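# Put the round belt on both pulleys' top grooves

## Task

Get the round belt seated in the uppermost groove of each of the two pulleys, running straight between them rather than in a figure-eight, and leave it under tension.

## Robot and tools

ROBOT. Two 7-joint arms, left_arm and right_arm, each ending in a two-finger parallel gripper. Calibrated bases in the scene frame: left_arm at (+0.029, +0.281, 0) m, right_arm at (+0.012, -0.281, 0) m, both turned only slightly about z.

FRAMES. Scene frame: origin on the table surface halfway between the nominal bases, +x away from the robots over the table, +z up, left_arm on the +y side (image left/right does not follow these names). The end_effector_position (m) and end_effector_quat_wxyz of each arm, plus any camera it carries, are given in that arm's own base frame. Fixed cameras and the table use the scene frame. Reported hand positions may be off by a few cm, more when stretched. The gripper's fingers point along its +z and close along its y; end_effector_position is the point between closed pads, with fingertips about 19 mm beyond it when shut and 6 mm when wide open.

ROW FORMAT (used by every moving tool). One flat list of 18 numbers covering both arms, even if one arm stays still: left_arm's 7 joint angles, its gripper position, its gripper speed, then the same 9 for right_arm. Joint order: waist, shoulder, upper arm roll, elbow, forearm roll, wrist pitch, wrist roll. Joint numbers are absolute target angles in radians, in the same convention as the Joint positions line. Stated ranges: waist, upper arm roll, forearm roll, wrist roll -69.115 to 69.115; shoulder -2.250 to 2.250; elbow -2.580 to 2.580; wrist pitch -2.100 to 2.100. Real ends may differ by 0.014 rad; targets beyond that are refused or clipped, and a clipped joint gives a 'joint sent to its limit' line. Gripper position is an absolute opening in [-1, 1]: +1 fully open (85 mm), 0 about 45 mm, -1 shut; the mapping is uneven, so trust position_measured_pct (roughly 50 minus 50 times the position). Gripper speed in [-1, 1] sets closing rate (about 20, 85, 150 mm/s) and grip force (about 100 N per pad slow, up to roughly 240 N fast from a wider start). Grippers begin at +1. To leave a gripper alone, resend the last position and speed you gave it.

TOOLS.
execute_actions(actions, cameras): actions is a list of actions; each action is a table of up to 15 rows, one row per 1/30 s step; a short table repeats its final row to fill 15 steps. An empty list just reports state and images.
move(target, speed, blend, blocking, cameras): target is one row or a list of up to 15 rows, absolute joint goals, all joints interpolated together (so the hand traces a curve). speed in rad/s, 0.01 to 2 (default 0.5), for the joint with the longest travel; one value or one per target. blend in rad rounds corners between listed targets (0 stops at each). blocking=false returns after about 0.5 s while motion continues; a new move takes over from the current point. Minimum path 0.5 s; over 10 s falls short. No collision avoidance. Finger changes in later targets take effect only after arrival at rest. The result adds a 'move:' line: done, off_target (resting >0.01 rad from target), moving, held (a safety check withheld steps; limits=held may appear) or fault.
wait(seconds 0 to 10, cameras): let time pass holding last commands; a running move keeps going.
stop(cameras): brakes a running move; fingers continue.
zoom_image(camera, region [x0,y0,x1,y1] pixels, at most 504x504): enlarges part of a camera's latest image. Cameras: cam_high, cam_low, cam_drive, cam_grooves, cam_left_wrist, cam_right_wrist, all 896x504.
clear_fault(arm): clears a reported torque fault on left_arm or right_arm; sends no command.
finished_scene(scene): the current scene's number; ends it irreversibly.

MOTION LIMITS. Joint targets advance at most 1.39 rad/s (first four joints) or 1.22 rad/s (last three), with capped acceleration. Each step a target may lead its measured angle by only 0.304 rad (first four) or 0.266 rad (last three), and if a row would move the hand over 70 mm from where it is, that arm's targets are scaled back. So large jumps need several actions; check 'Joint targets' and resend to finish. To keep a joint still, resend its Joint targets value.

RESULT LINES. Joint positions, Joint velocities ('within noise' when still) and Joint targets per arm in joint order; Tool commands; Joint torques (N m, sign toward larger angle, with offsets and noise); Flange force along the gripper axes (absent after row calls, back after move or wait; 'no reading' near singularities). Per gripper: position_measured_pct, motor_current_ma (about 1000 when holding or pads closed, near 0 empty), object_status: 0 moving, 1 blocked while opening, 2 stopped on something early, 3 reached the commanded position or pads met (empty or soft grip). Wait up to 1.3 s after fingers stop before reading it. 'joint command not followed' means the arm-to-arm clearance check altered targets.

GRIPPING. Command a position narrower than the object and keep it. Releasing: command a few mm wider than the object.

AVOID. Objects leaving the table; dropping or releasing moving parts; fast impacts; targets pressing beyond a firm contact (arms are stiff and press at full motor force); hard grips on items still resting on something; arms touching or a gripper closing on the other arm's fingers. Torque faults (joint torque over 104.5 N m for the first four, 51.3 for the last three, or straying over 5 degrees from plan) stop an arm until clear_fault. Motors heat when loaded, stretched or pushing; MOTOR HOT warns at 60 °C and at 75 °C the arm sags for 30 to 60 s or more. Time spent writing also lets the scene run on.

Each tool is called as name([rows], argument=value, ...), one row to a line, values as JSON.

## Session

execute_actions(actions=[])

Scene clock: 0.00 s.
left_arm: end_effector_position=(+0.0792, -0.2219, +0.2651) position_measured_pct=0.0 object_status=3 motor_current_ma=0 end_effector_quat_wxyz=(-0.186, +0.860, +0.471, +0.062) | right_arm: end_effector_position=(+0.5031, -0.3141, +0.2984) position_measured_pct=0.0 object_status=3 motor_current_ma=0 end_effector_quat_wxyz=(+0.388, +0.778, -0.341, +0.358)
Joint positions: left_arm=[1.055 0.179 0.186 1.881 -0.089 1.476 0.702] | right_arm=[0.156 0.479 -0.131 1.881 1.518 1.039 2.881]
Joint velocities: within noise
Joint torques (N m): no reading
Motor temperatures (°C): left_arm=[29 39 30 29 35 40 41] | right_arm=[34 35 30 30 34 39 39]
Flange force (N): no reading
Joint targets: left_arm=[1.055 0.179 0.186 1.881 -0.089 1.476 0.702] | right_arm=[0.156 0.479 -0.131 1.881 1.518 1.039 2.881]
Tool commands: left_gripper/position=+1.0 left_gripper/speed=+1.0 right_gripper/position=+1.0 right_gripper/speed=+1.0

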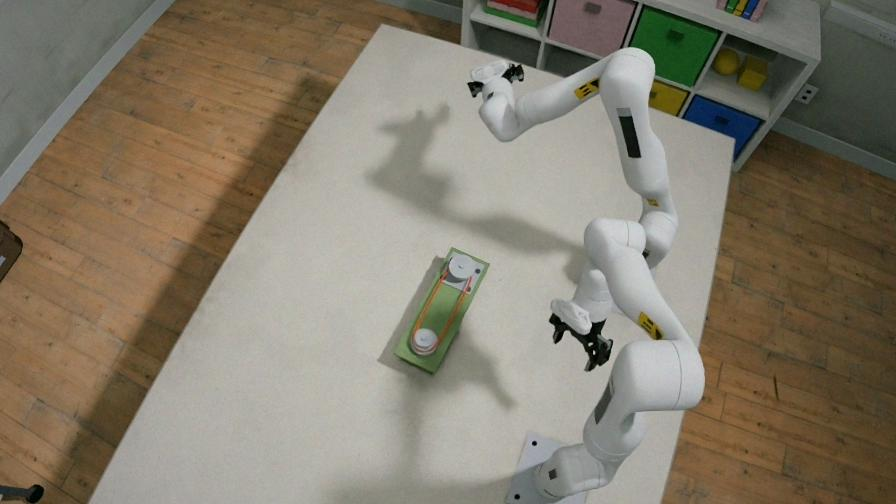

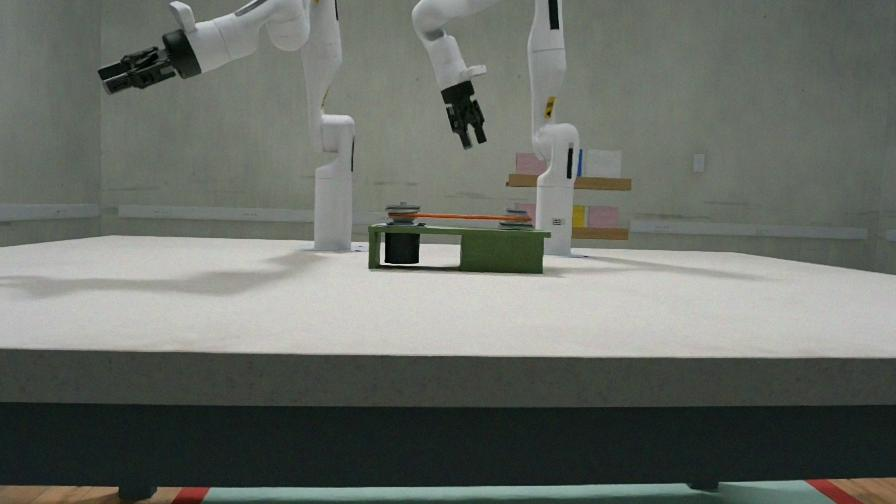

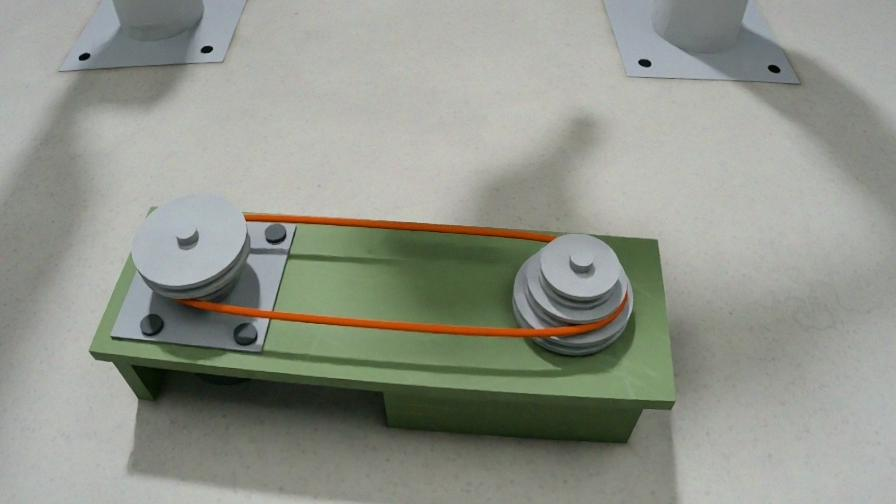

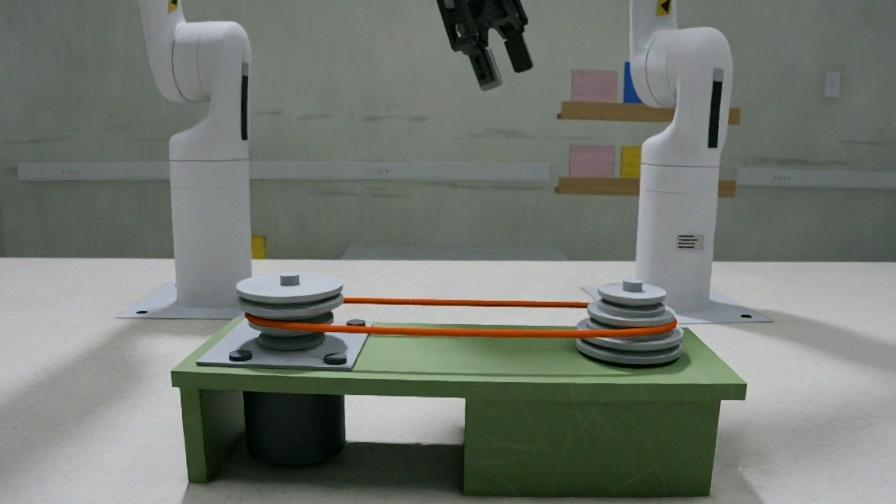

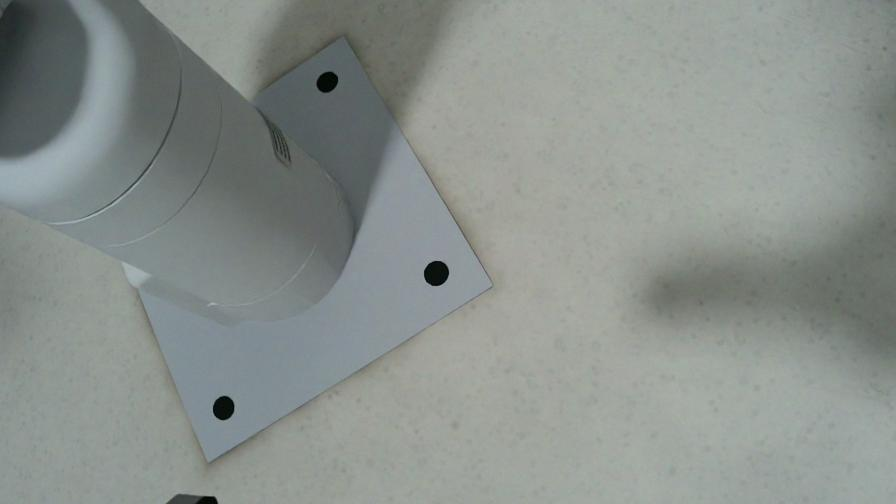

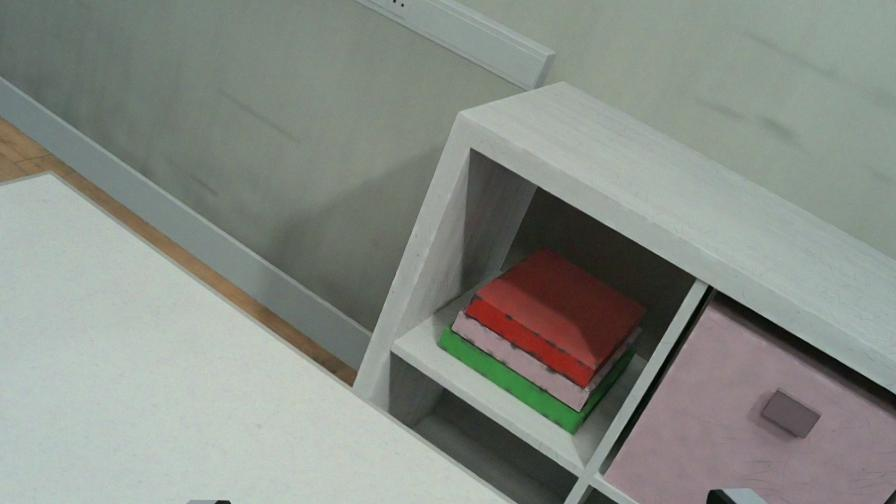

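move(target=[0.4315,0.5432,0,1.6111,0,0.9873,0.2815,-0.2,0,0.156,0.479,-0.131,1.881,1.518,1.039,2.881,1,1], speed=0.7, cameras=["cam_grooves","cam_left_wrist"])

zoom_image(camera="cam_grooves", region=[520, 210, 720, 370])

Scene clock: 4.40 s.
left_arm: end_effector_position=(+0.4254, -0.2234, +0.1605) position_measured_pct=60.2 object_status=3 motor_current_ma=0 end_effector_quat_wxyz=(+0.000, +0.758, +0.652, +0.000) | right_arm: end_effector_position=(+0.5033, -0.3138, +0.2982) position_measured_pct=0.0 object_status=3 motor_current_ma=0 end_effector_quat_wxyz=(+0.388, +0.778, -0.341, +0.358)
Joint positions: left_arm=[0.432 0.543 0 1.611 0 0.987 0.282] | right_arm=[0.156 0.479 -0.131 1.881 1.518 1.039 2.881]
Joint velocities: within noise
Joint torques (N m): left_arm=[1.09 -18.31 1.35 -7.14 0.15 -0.01 0.06] | right_arm=[0.19 -17.33 0.33 -8.33 2.05 1.73 -0.42]
Motor temperatures (°C): left_arm=[29 39 30 29 35 40 41] | right_arm=[34 35 30 30 34 39 39]
Flange force (N): left_arm=[1.7 2.5 -0.4] | right_arm=[-1.0 1.1 -0.7]
Joint targets: left_arm=[0.431 0.543 0.000 1.611 0.000 0.987 0.282] | right_arm=[0.156 0.479 -0.131 1.881 1.518 1.039 2.881]
move: done
Images, in order (width x height): cam_grooves 896x504, cam_left_wrist 896x504.

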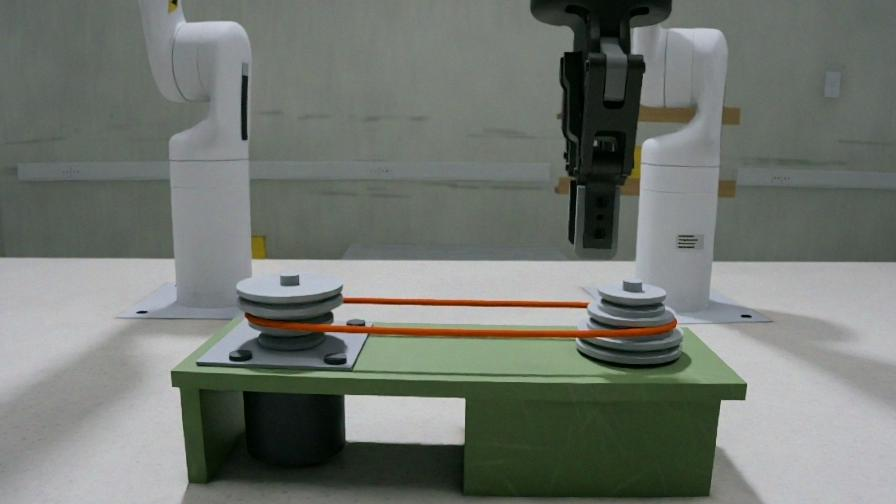

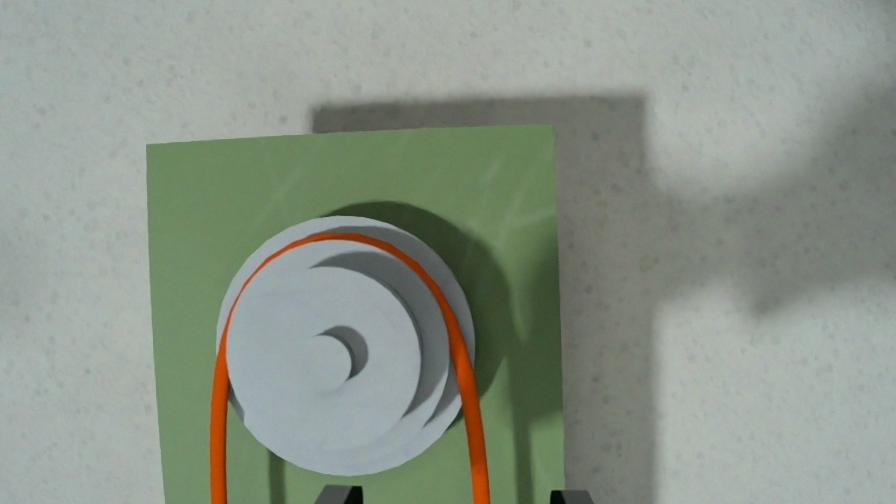

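Scaled by 2.520.

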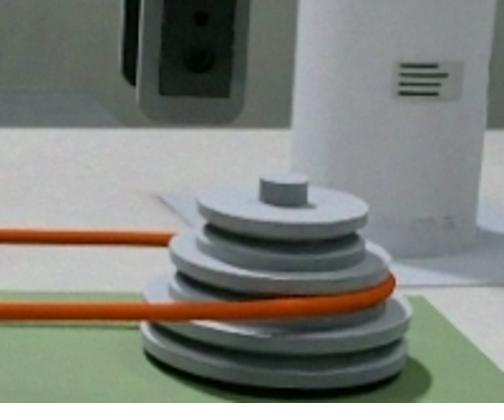

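move(target=[0.4672,0.6189,0,1.5855,0,0.9372,0.4172,-0.45,0,0.156,0.479,-0.131,1.881,1.518,1.039,2.881,1,1], speed=0.25, cameras=["cam_grooves","cam_left_wrist"])

Scene clock: 13.23 s.
left_arm: end_effector_position=(+0.4329, -0.2462, +0.1301) position_measured_pct=72.7 object_status=3 motor_current_ma=0 end_effector_quat_wxyz=(+0.000, +0.725, +0.689, +0.000) | right_arm: end_effector_position=(+0.5033, -0.3138, +0.2982) position_measured_pct=0.0 object_status=3 motor_current_ma=0 end_effector_quat_wxyz=(+0.388, +0.778, -0.341, +0.358)
Joint positions: left_arm=[0.467 0.619 0 1.585 0 0.937 0.417] | right_arm=[0.156 0.479 -0.131 1.881 1.518 1.039 2.881]
Joint velocities: within noise
Joint torques (N m): left_arm=[1.13 -19.31 1.45 -6.83 0.08 -0.04 -0.02] | right_arm=[0 -17.33 0.33 -8.32 2.07 1.75 -0.41]
Motor temperatures (°C): left_arm=[29 39 30 29 35 40 41] | right_arm=[33 35 30 30 34 39 39]
Flange force (N): left_arm=[1.1 2.9 -0.4] | right_arm=[-0.9 1.3 -0.4]
Joint targets: left_arm=[0.467 0.619 0.000 1.585 0.000 0.937 0.417] | right_arm=[0.156 0.479 -0.131 1.881 1.518 1.039 2.881]
move: done
Images, in order (width x height): cam_grooves 896x504, cam_left_wrist 896x504.

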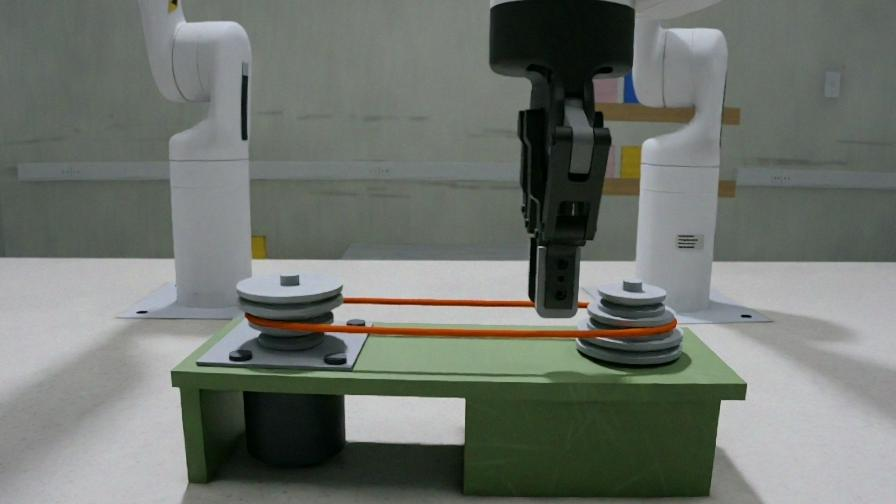

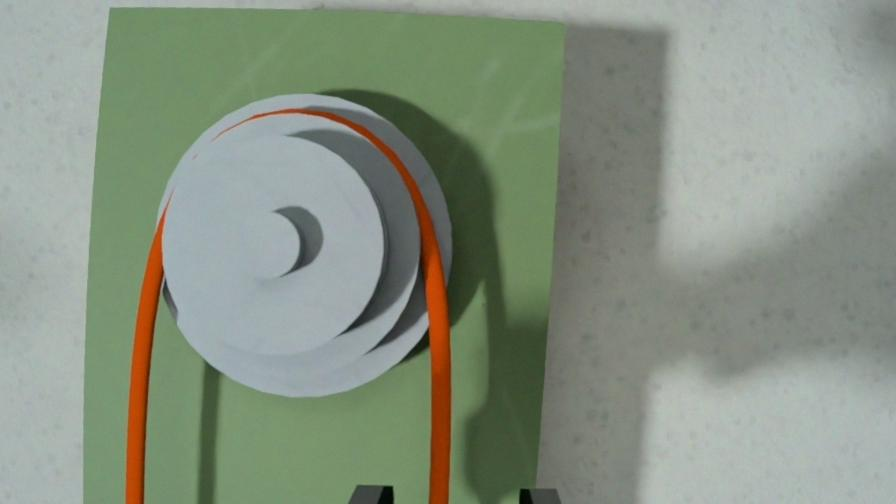

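move([
  [0.4704,0.6454,0,1.6215,0,0.8747,0.4204,-0.5,0,0.156,0.479,-0.131,1.881,1.518,1.039,2.881,1,1],
  [0.4704,0.6454,0,1.6215,0,0.8747,0.4204,-1,-0.5,0.156,0.479,-0.131,1.881,1.518,1.039,2.881,1,1],
], speed=0.12, cameras=["cam_grooves","cam_left_wrist"])

zoom_image(camera="cam_grooves", region=[480, 230, 730, 370])

Scene clock: 29.17 s.
left_arm: end_effector_position=(+0.4294, -0.2462, +0.1081) position_measured_pct=96.5 object_status=0 motor_current_ma=1000 end_effector_quat_wxyz=(+0.000, +0.725, +0.689, +0.000) | right_arm: end_effector_position=(+0.5033, -0.3138, +0.2982) position_measured_pct=0.0 object_status=3 motor_current_ma=0 end_effector_quat_wxyz=(+0.388, +0.778, -0.341, +0.358)
Joint positions: left_arm=[0.47 0.645 0 1.622 0 0.875 0.42] | right_arm=[0.156 0.479 -0.131 1.881 1.518 1.039 2.881]
Joint velocities: within noise
Joint torques (N m): left_arm=[1.08 -19.48 1.42 -6.36 0.02 0 0.14] | right_arm=[0.09 -17.29 0.42 -8.36 2.02 1.73 -0.4]
Motor temperatures (°C): left_arm=[29 39 30 30 35 40 41] | right_arm=[33 36 30 30 34 39 39]
Flange force (N): left_arm=[1.0 3.4 -0.3] | right_arm=[-1.1 1.4 -0.6]
Joint targets: left_arm=[0.470 0.645 0.000 1.622 0.000 0.875 0.420] | right_arm=[0.156 0.479 -0.131 1.881 1.518 1.039 2.881]
move: done
Images, in order (width x height): cam_grooves 896x504, cam_left_wrist 896x504.

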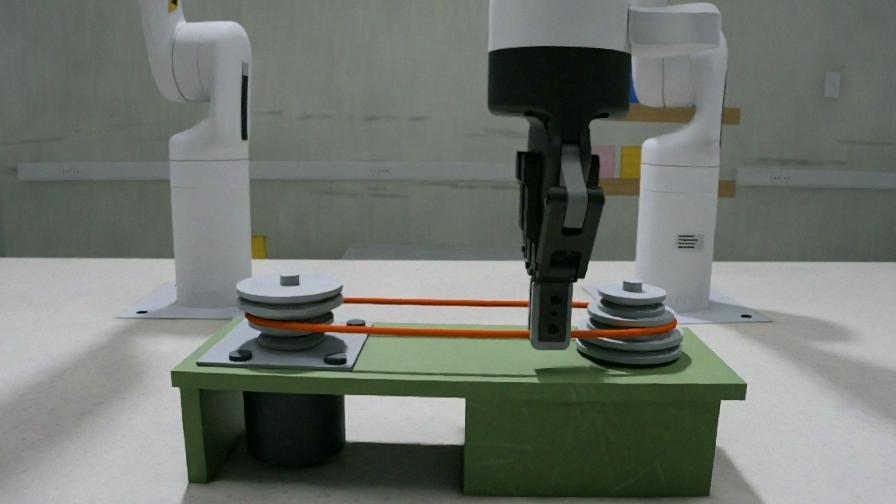

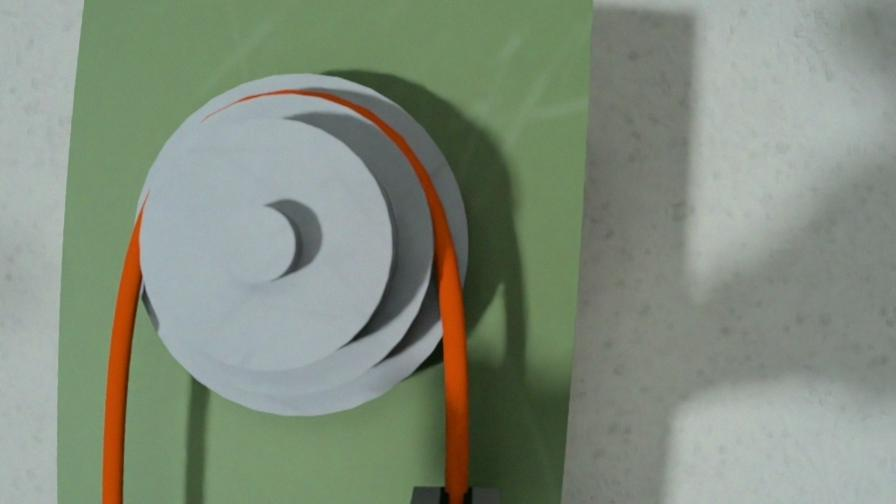

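Scaled by 2.016.

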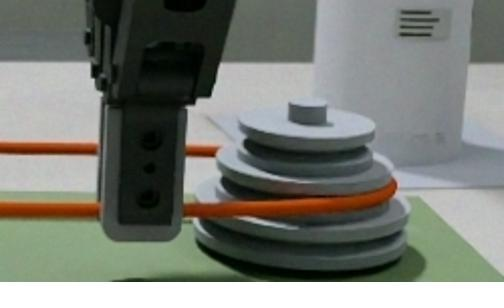

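move([
  [0.4538,0.6401,0,1.6037,0,0.8978,0.4038,-1,-0.5,0.156,0.479,-0.131,1.881,1.518,1.039,2.881,1,1],
  [0.3992,0.6333,0,1.5844,0,0.9239,0.2992,-1,-0.5,0.156,0.479,-0.131,1.881,1.518,1.039,2.881,1,1],
  [0.3426,0.6104,0,1.6302,0,0.901,0.4426,-1,-0.5,0.156,0.479,-0.131,1.881,1.518,1.039,2.881,1,1],
  [0.2906,0.5697,0,1.71,0,0.8619,1.0406,-1,-0.5,0.156,0.479,-0.131,1.881,1.518,1.039,2.881,1,1],
], speed=[0.08,0.1,0.12,0.25], cameras=["cam_drive","cam_grooves"])

move(target=[0.2815,0.5184,0,1.8094,0,0.8138,1.7545,-1,-0.5,0.156,0.479,-0.131,1.881,1.518,1.039,2.881,1,1], speed=0.25, cameras=["cam_drive","cam_grooves"])

Scene clock: 38.20 s.
left_arm: end_effector_position=(+0.4389, -0.1572, +0.1232) position_measured_pct=96.5 object_status=2 motor_current_ma=1000 end_effector_quat_wxyz=(+0.000, +0.399, +0.917, +0.000) | right_arm: end_effector_position=(+0.5033, -0.3138, +0.2982) position_measured_pct=0.0 object_status=3 motor_current_ma=0 end_effector_quat_wxyz=(+0.388, +0.778, -0.341, +0.358)
Joint positions: left_arm=[0.291 0.57 0 1.71 0 0.862 1.041] | right_arm=[0.156 0.479 -0.131 1.881 1.518 1.039 2.881]
Joint velocities: within noise
Joint torques (N m): left_arm=[-5.12 -20.36 -5.04 -9.74 -3.34 -1.4 0.04] | right_arm=[0.14 -17.34 0.43 -8.38 2.06 1.73 -0.39]
Motor temperatures (°C): left_arm=[29 39 30 30 35 40 41] | right_arm=[33 36 30 30 34 39 39]
Flange force (N): left_arm=[-2.6 -10.9 3.3] | right_arm=[-1.2 1.2 -0.7]
Joint targets: left_arm=[0.291 0.570 0.000 1.710 0.000 0.862 1.041] | right_arm=[0.156 0.479 -0.131 1.881 1.518 1.039 2.881]
move: done
Images, in order (width x height): cam_drive 896x504, cam_grooves 896x504.

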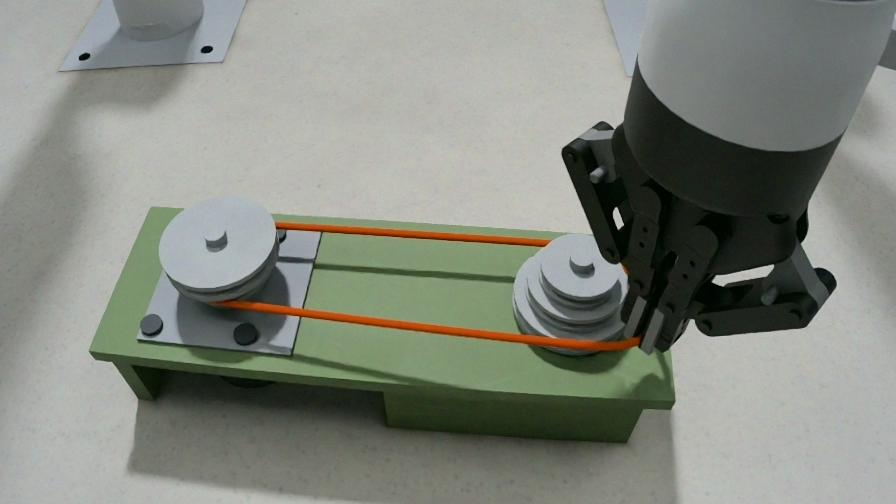

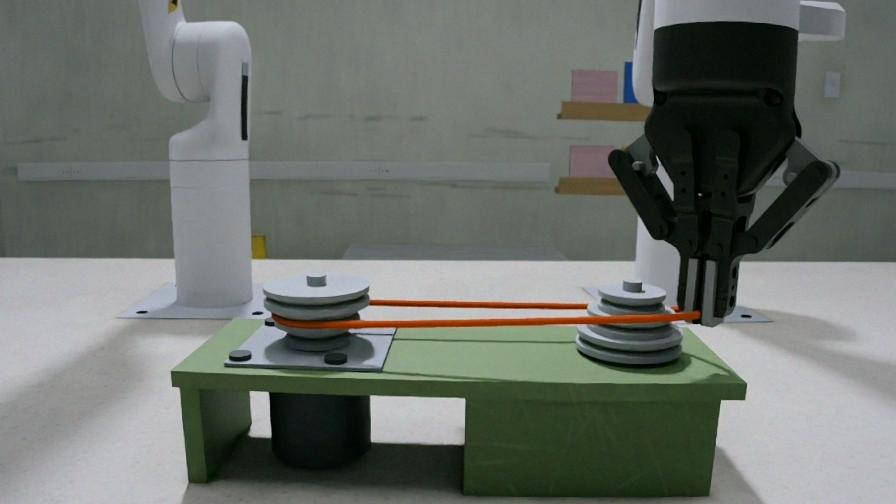

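Scene clock: 41.40 s.
left_arm: end_effector_position=(+0.4129, -0.1452, +0.1231) position_measured_pct=96.5 object_status=2 motor_current_ma=1000 end_effector_quat_wxyz=(+0.000, +0.049, +0.999, +0.000) | right_arm: end_effector_position=(+0.5033, -0.3138, +0.2982) position_measured_pct=0.0 object_status=3 motor_current_ma=0 end_effector_quat_wxyz=(+0.388, +0.778, -0.341, +0.358)
Joint positions: left_arm=[0.281 0.518 0 1.809 0 0.814 1.754] | right_arm=[0.156 0.479 -0.131 1.881 1.518 1.039 2.881]
Joint velocities: within noise
Joint torques (N m): left_arm=[-3.9 -18.05 -3.91 -6.92 -2.63 -0.12 0.01] | right_arm=[0.01 -17.24 0.36 -8.35 2.03 1.77 -0.41]
Motor temperatures (°C): left_arm=[29 39 30 30 35 40 41] | right_arm=[33 36 30 30 34 39 39]
Flange force (N): left_arm=[0.2 -9.1 2.3] | right_arm=[-1.0 1.6 -0.5]
Joint targets: left_arm=[0.281 0.518 0.000 1.809 0.000 0.814 1.754] | right_arm=[0.156 0.479 -0.131 1.881 1.518 1.039 2.881]
move: done
Images, in order (width x height): cam_drive 896x504, cam_grooves 896x504.

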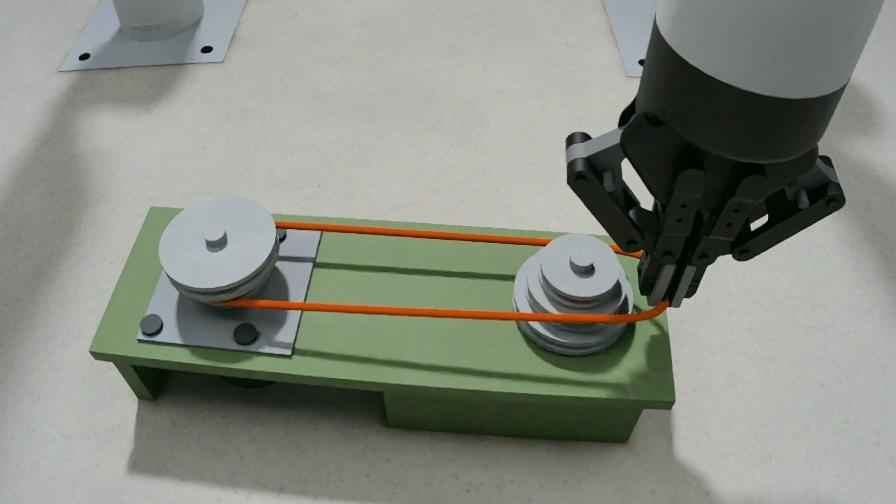

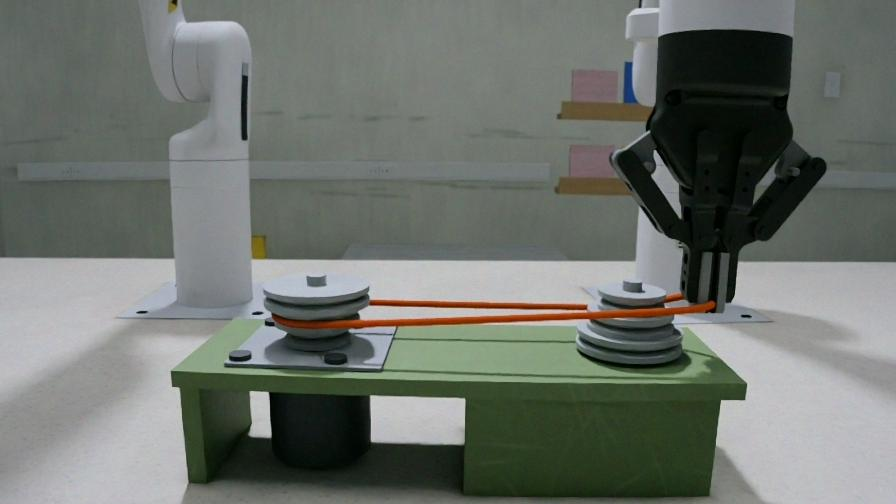

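move([
  [0.2815,0.4674,0,1.7683,0,0.9059,1.7545,-1,-0.5,0.156,0.479,-0.131,1.881,1.518,1.039,2.881,1,1],
  [-0.1129,0.5312,0,1.8453,0.668,1.0123,0.9259,-1,-0.5,0.156,0.479,-0.131,1.881,1.518,1.039,2.881,1,1],
  [-0.3602,0.8481,0,1.8054,0.9738,1.3845,0.4422,-1,-0.5,0.156,0.479,-0.131,1.881,1.518,1.039,2.881,1,1],
], speed=0.3, cameras=["cam_grooves"])

move(target=[-0.3491,0.9286,0,1.8113,0.9988,1.3328,0.3712,-1,-0.5,0.156,0.479,-0.131,1.881,1.518,1.039,2.881,1,1], speed=0.05, cameras=["cam_drive","cam_grooves","cam_left_wrist"])

zoom_image(camera="cam_grooves", region=[550, 230, 750, 370])

Scene clock: 49.83 s.
left_arm: end_effector_position=(+0.4146, -0.1406, +0.1540) position_measured_pct=96.5 object_status=2 motor_current_ma=1000 end_effector_quat_wxyz=(-0.026, +0.041, +0.842, -0.537) | right_arm: end_effector_position=(+0.5032, -0.3139, +0.2982) position_measured_pct=0.0 object_status=3 motor_current_ma=0 end_effector_quat_wxyz=(+0.388, +0.778, -0.341, +0.358)
Joint positions: left_arm=[-0.36 0.848 0 1.805 0.974 1.384 0.442] | right_arm=[0.156 0.479 -0.131 1.881 1.518 1.039 2.881]
Joint velocities: within noise
Joint torques (N m): left_arm=[-2.22 -19.61 0.82 -4.07 1.15 1.91 0.09] | right_arm=[-0.01 -17.26 0.37 -8.44 1.99 1.79 -0.39]
Motor temperatures (°C): left_arm=[29 39 30 30 35 40 41] | right_arm=[33 36 30 30 34 39 39]
Flange force (N): left_arm=[-0.3 0.2 4.8] | right_arm=[-1.4 1.8 -0.4]
Joint targets: left_arm=[-0.360 0.848 0.000 1.805 0.974 1.384 0.442] | right_arm=[0.156 0.479 -0.131 1.881 1.518 1.039 2.881]
move: done
Images, in order (width x height): cam_grooves 896x504.

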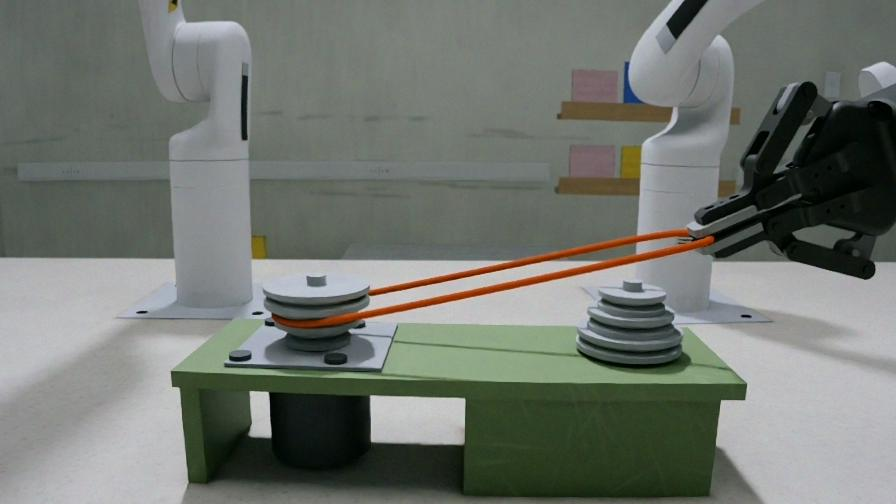

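Scene clock: 51.70 s.
left_arm: end_effector_position=(+0.4132, -0.1466, +0.1160) position_measured_pct=96.5 object_status=2 motor_current_ma=1000 end_effector_quat_wxyz=(-0.026, +0.041, +0.842, -0.537) | right_arm: end_effector_position=(+0.5033, -0.3138, +0.2982) position_measured_pct=0.0 object_status=3 motor_current_ma=0 end_effector_quat_wxyz=(+0.388, +0.778, -0.341, +0.358)
Joint positions: left_arm=[-0.349 0.929 0 1.811 0.999 1.333 0.371] | right_arm=[0.156 0.479 -0.131 1.881 1.518 1.039 2.881]
Joint velocities: within noise
Joint torques (N m): left_arm=[0.34 -19.15 2.83 -2.04 1.06 2.24 0.02] | right_arm=[0.1 -17.34 0.38 -8.47 2.05 1.72 -0.43]
Motor temperatures (°C): left_arm=[29 39 30 30 35 40 41] | right_arm=[33 36 30 30 34 39 39]
Flange force (N): left_arm=[-1.3 1.6 -1.6] | right_arm=[-1.3 1.4 -0.7]
Joint targets: left_arm=[-0.349 0.929 0.000 1.811 0.999 1.333 0.371] | right_arm=[0.156 0.479 -0.131 1.881 1.518 1.039 2.881]
move: done
Images, in order (width x height): cam_drive 896x504, cam_grooves 896x504, cam_left_wrist 896x504.

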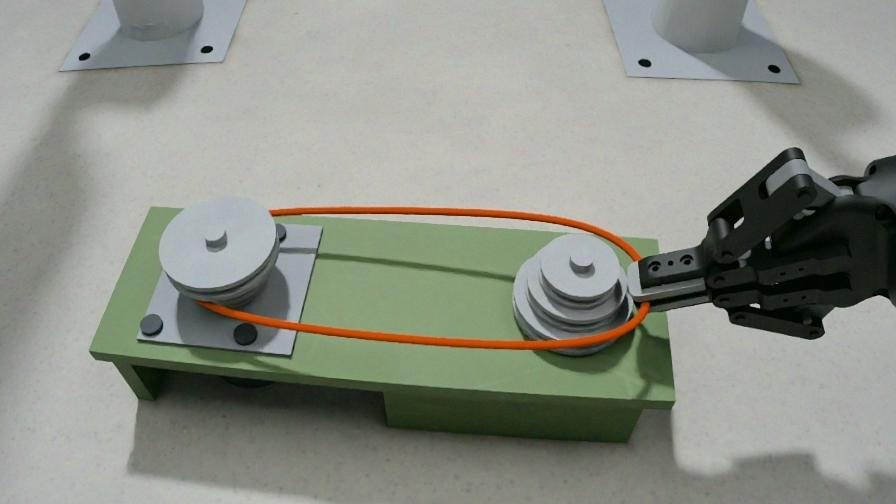

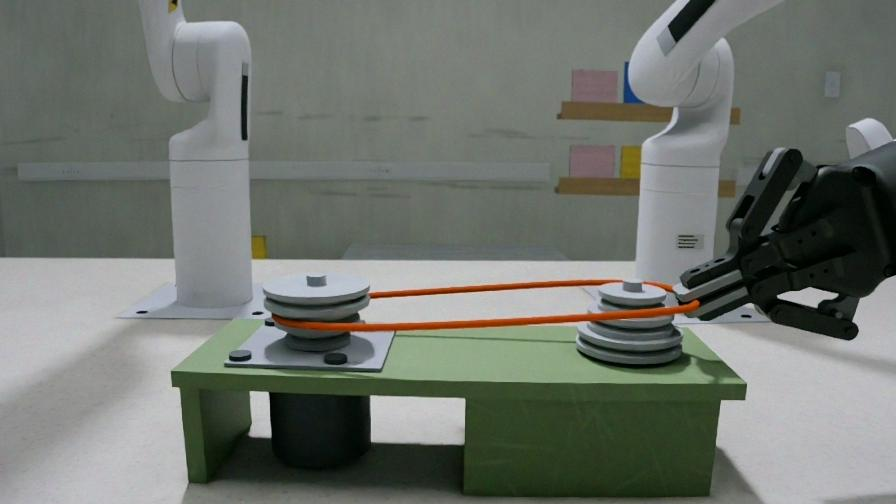

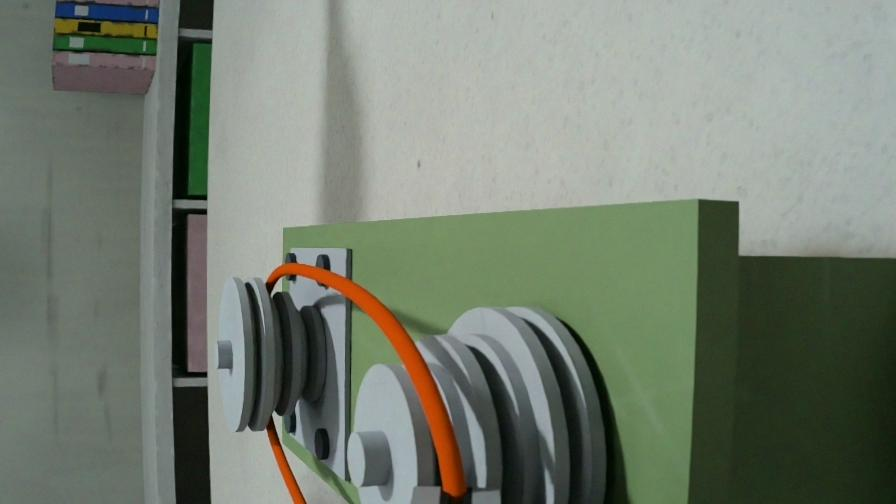

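Scaled by 2.520.

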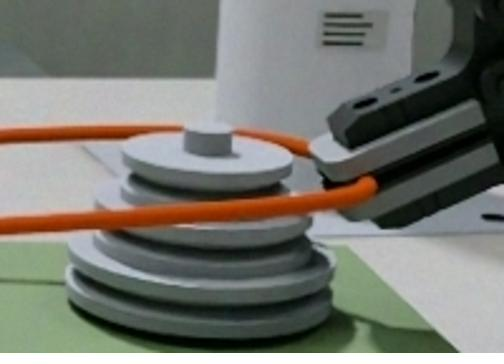

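move([
  [-0.3491,0.9286,0,1.8113,0.9988,1.3328,0.3712,-0.7,-0.5,0.156,0.479,-0.131,1.881,1.518,1.039,2.881,1,1],
  [-0.3491,0.9286,0,1.8113,0.9988,1.3328,0.3712,-0.7,-0.5,-0.5475,0.5636,0,1.5015,0,1.0765,2.594,-0.2,0],
], speed=0.6, cameras=["cam_drive","cam_grooves","cam_left_wrist","cam_right_wrist"])

zoom_image(camera="cam_grooves", region=[550, 230, 750, 370])

Scene clock: 59.30 s.
left_arm: end_effector_position=(+0.4132, -0.1466, +0.1160) position_measured_pct=85.3 object_status=3 motor_current_ma=0 end_effector_quat_wxyz=(-0.026, +0.041, +0.842, -0.537) | right_arm: end_effector_position=(+0.4411, +0.2399, +0.1801) position_measured_pct=60.2 object_status=0 motor_current_ma=0 end_effector_quat_wxyz=(+0.000, +0.707, -0.707, +0.000)
Joint positions: left_arm=[-0.349 0.929 0 1.811 0.999 1.333 0.371] | right_arm=[-0.548 0.564 0 1.501 0 1.077 2.594]
Joint velocities: within noise
Joint torques (N m): left_arm=[1.11 -18.87 3.56 -1.78 1.09 2.36 0.13] | right_arm=[0.12 -18.98 -0.01 -8.93 0.37 0.06 -0.43]
Motor temperatures (°C): left_arm=[29 39 30 30 35 40 41] | right_arm=[33 36 30 30 34 39 39]
Flange force (N): left_arm=[-0.7 2.0 -3.3] | right_arm=[2.2 2.6 1.9]
Joint targets: left_arm=[-0.349 0.929 0.000 1.811 0.999 1.333 0.371] | right_arm=[-0.548 0.564 0.000 1.501 0.000 1.077 2.594]
move: done
Images, in order (width x height): cam_drive 896x504, cam_grooves 896x504, cam_left_wrist 896x504, cam_right_wrist 896x504.

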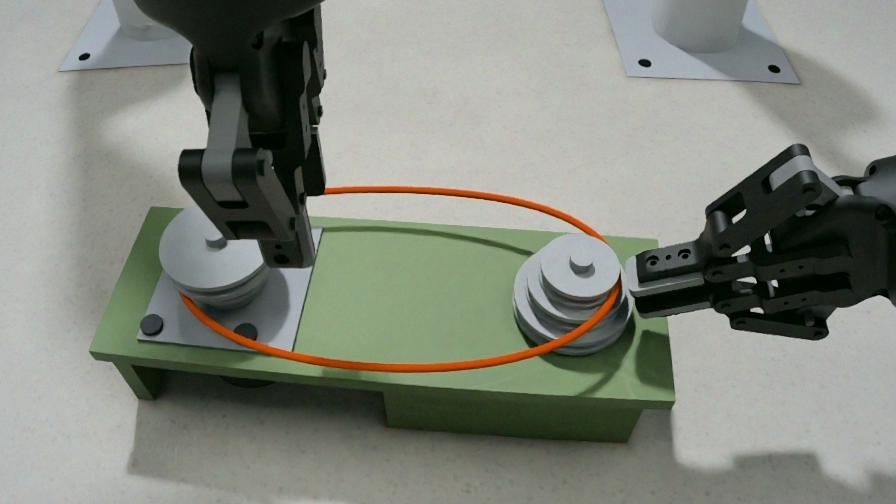

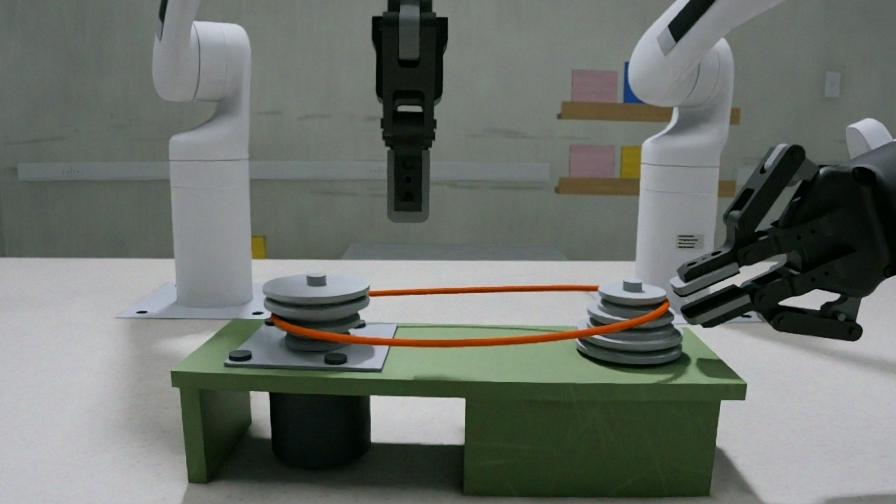

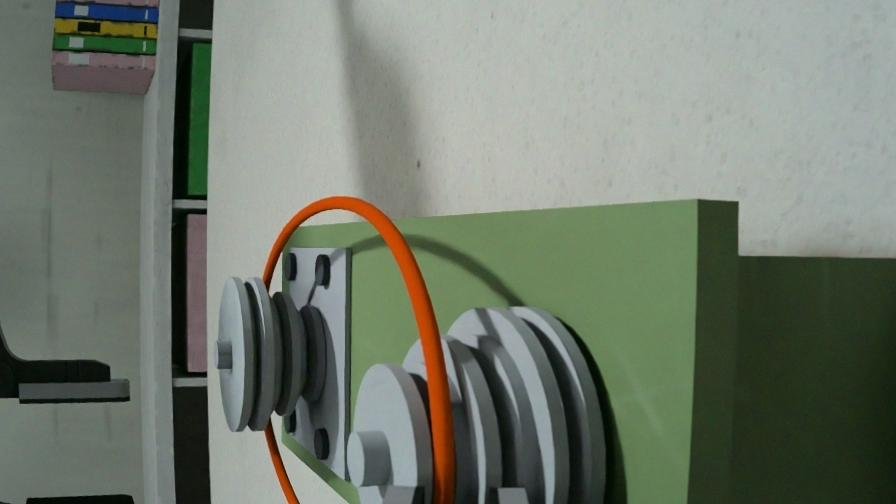

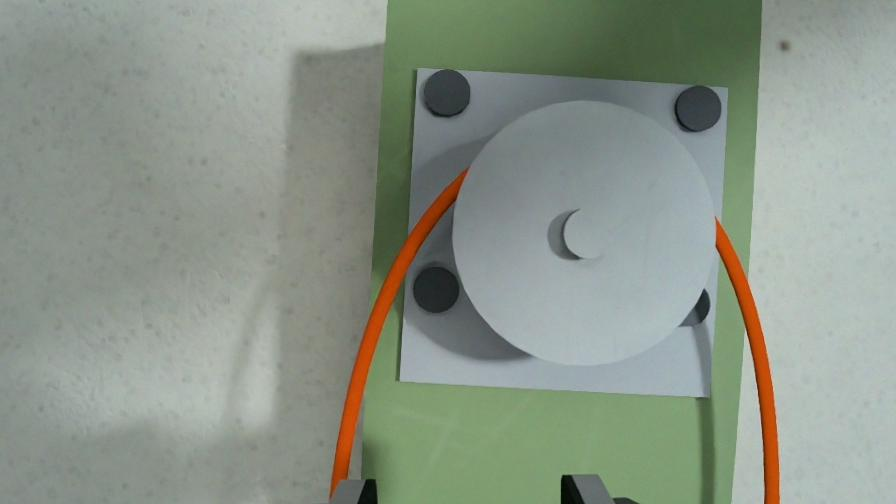

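Scaled by 2.520.

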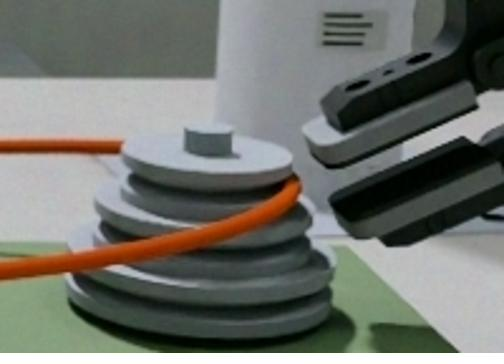

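move([
  [-0.3491,0.9286,0,1.8113,0.9988,1.3328,0.3712,-0.7,-0.5,-0.5178,0.6732,0,1.4403,0,1.0281,2.3638,-0.4,0],
  [-0.3491,0.9286,0,1.8113,0.9988,1.3328,0.3712,-0.7,-0.5,-0.5178,0.7164,0,1.4781,0,0.9471,2.3638,-0.4,0],
  [-0.3491,0.9286,0,1.8113,0.9988,1.3328,0.3712,-0.7,-0.5,-0.5178,0.7164,0,1.4781,0,0.9471,2.3638,-1,-0.5],
], speed=0.15, cameras=["cam_grooves","cam_right_wrist"])

zoom_image(camera="cam_grooves", region=[230, 250, 480, 400])

Scene clock: 82.50 s.
left_arm: end_effector_position=(+0.4132, -0.1466, +0.1160) position_measured_pct=85.3 object_status=3 motor_current_ma=0 end_effector_quat_wxyz=(-0.026, +0.041, +0.842, -0.537) | right_arm: end_effector_position=(+0.4741, +0.2415, +0.1072) position_measured_pct=96.1 object_status=0 motor_current_ma=1000 end_effector_quat_wxyz=(+0.000, -0.609, +0.793, +0.000)
Joint positions: left_arm=[-0.349 0.929 0 1.811 0.999 1.333 0.371] | right_arm=[-0.518 0.716 0 1.478 0 0.947 2.364]
Joint velocities: within noise
Joint torques (N m): left_arm=[1.05 -18.88 3.48 -1.64 1.13 2.43 0.11] | right_arm=[0.16 -20.81 0 -8.31 0.39 0.14 -0.39]
Motor temperatures (°C): left_arm=[29 39 30 30 35 40 41] | right_arm=[33 36 30 30 34 39 39]
Flange force (N): left_arm=[-1.3 2.1 -3.3] | right_arm=[2.9 2.6 1.6]
Joint targets: left_arm=[-0.349 0.929 0.000 1.811 0.999 1.333 0.371] | right_arm=[-0.518 0.716 0.000 1.478 0.000 0.947 2.364]
move: done
Images, in order (width x height): cam_grooves 896x504, cam_right_wrist 896x504.

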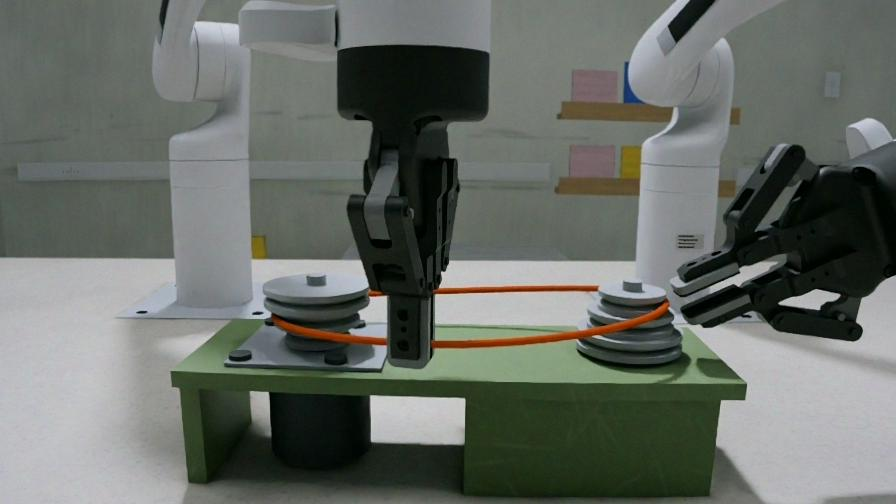

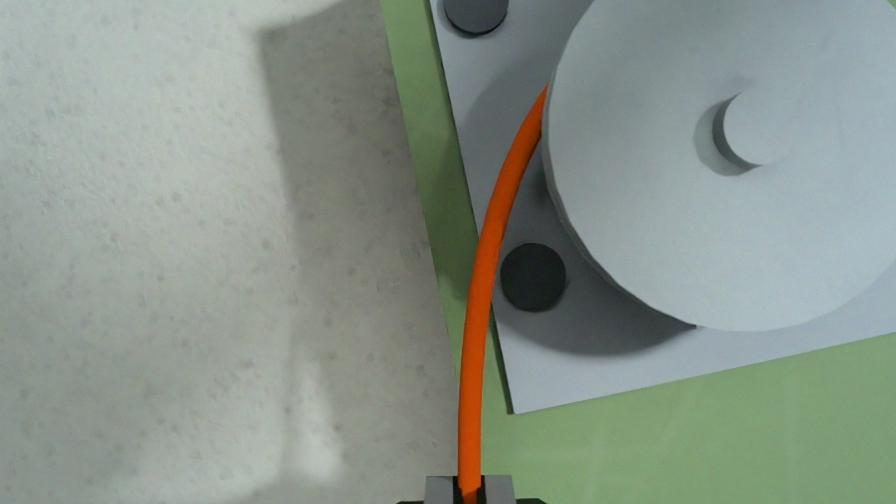

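Scaled by 2.016.

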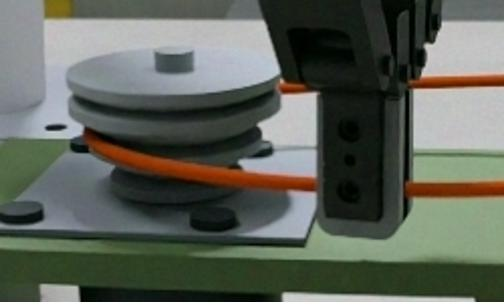

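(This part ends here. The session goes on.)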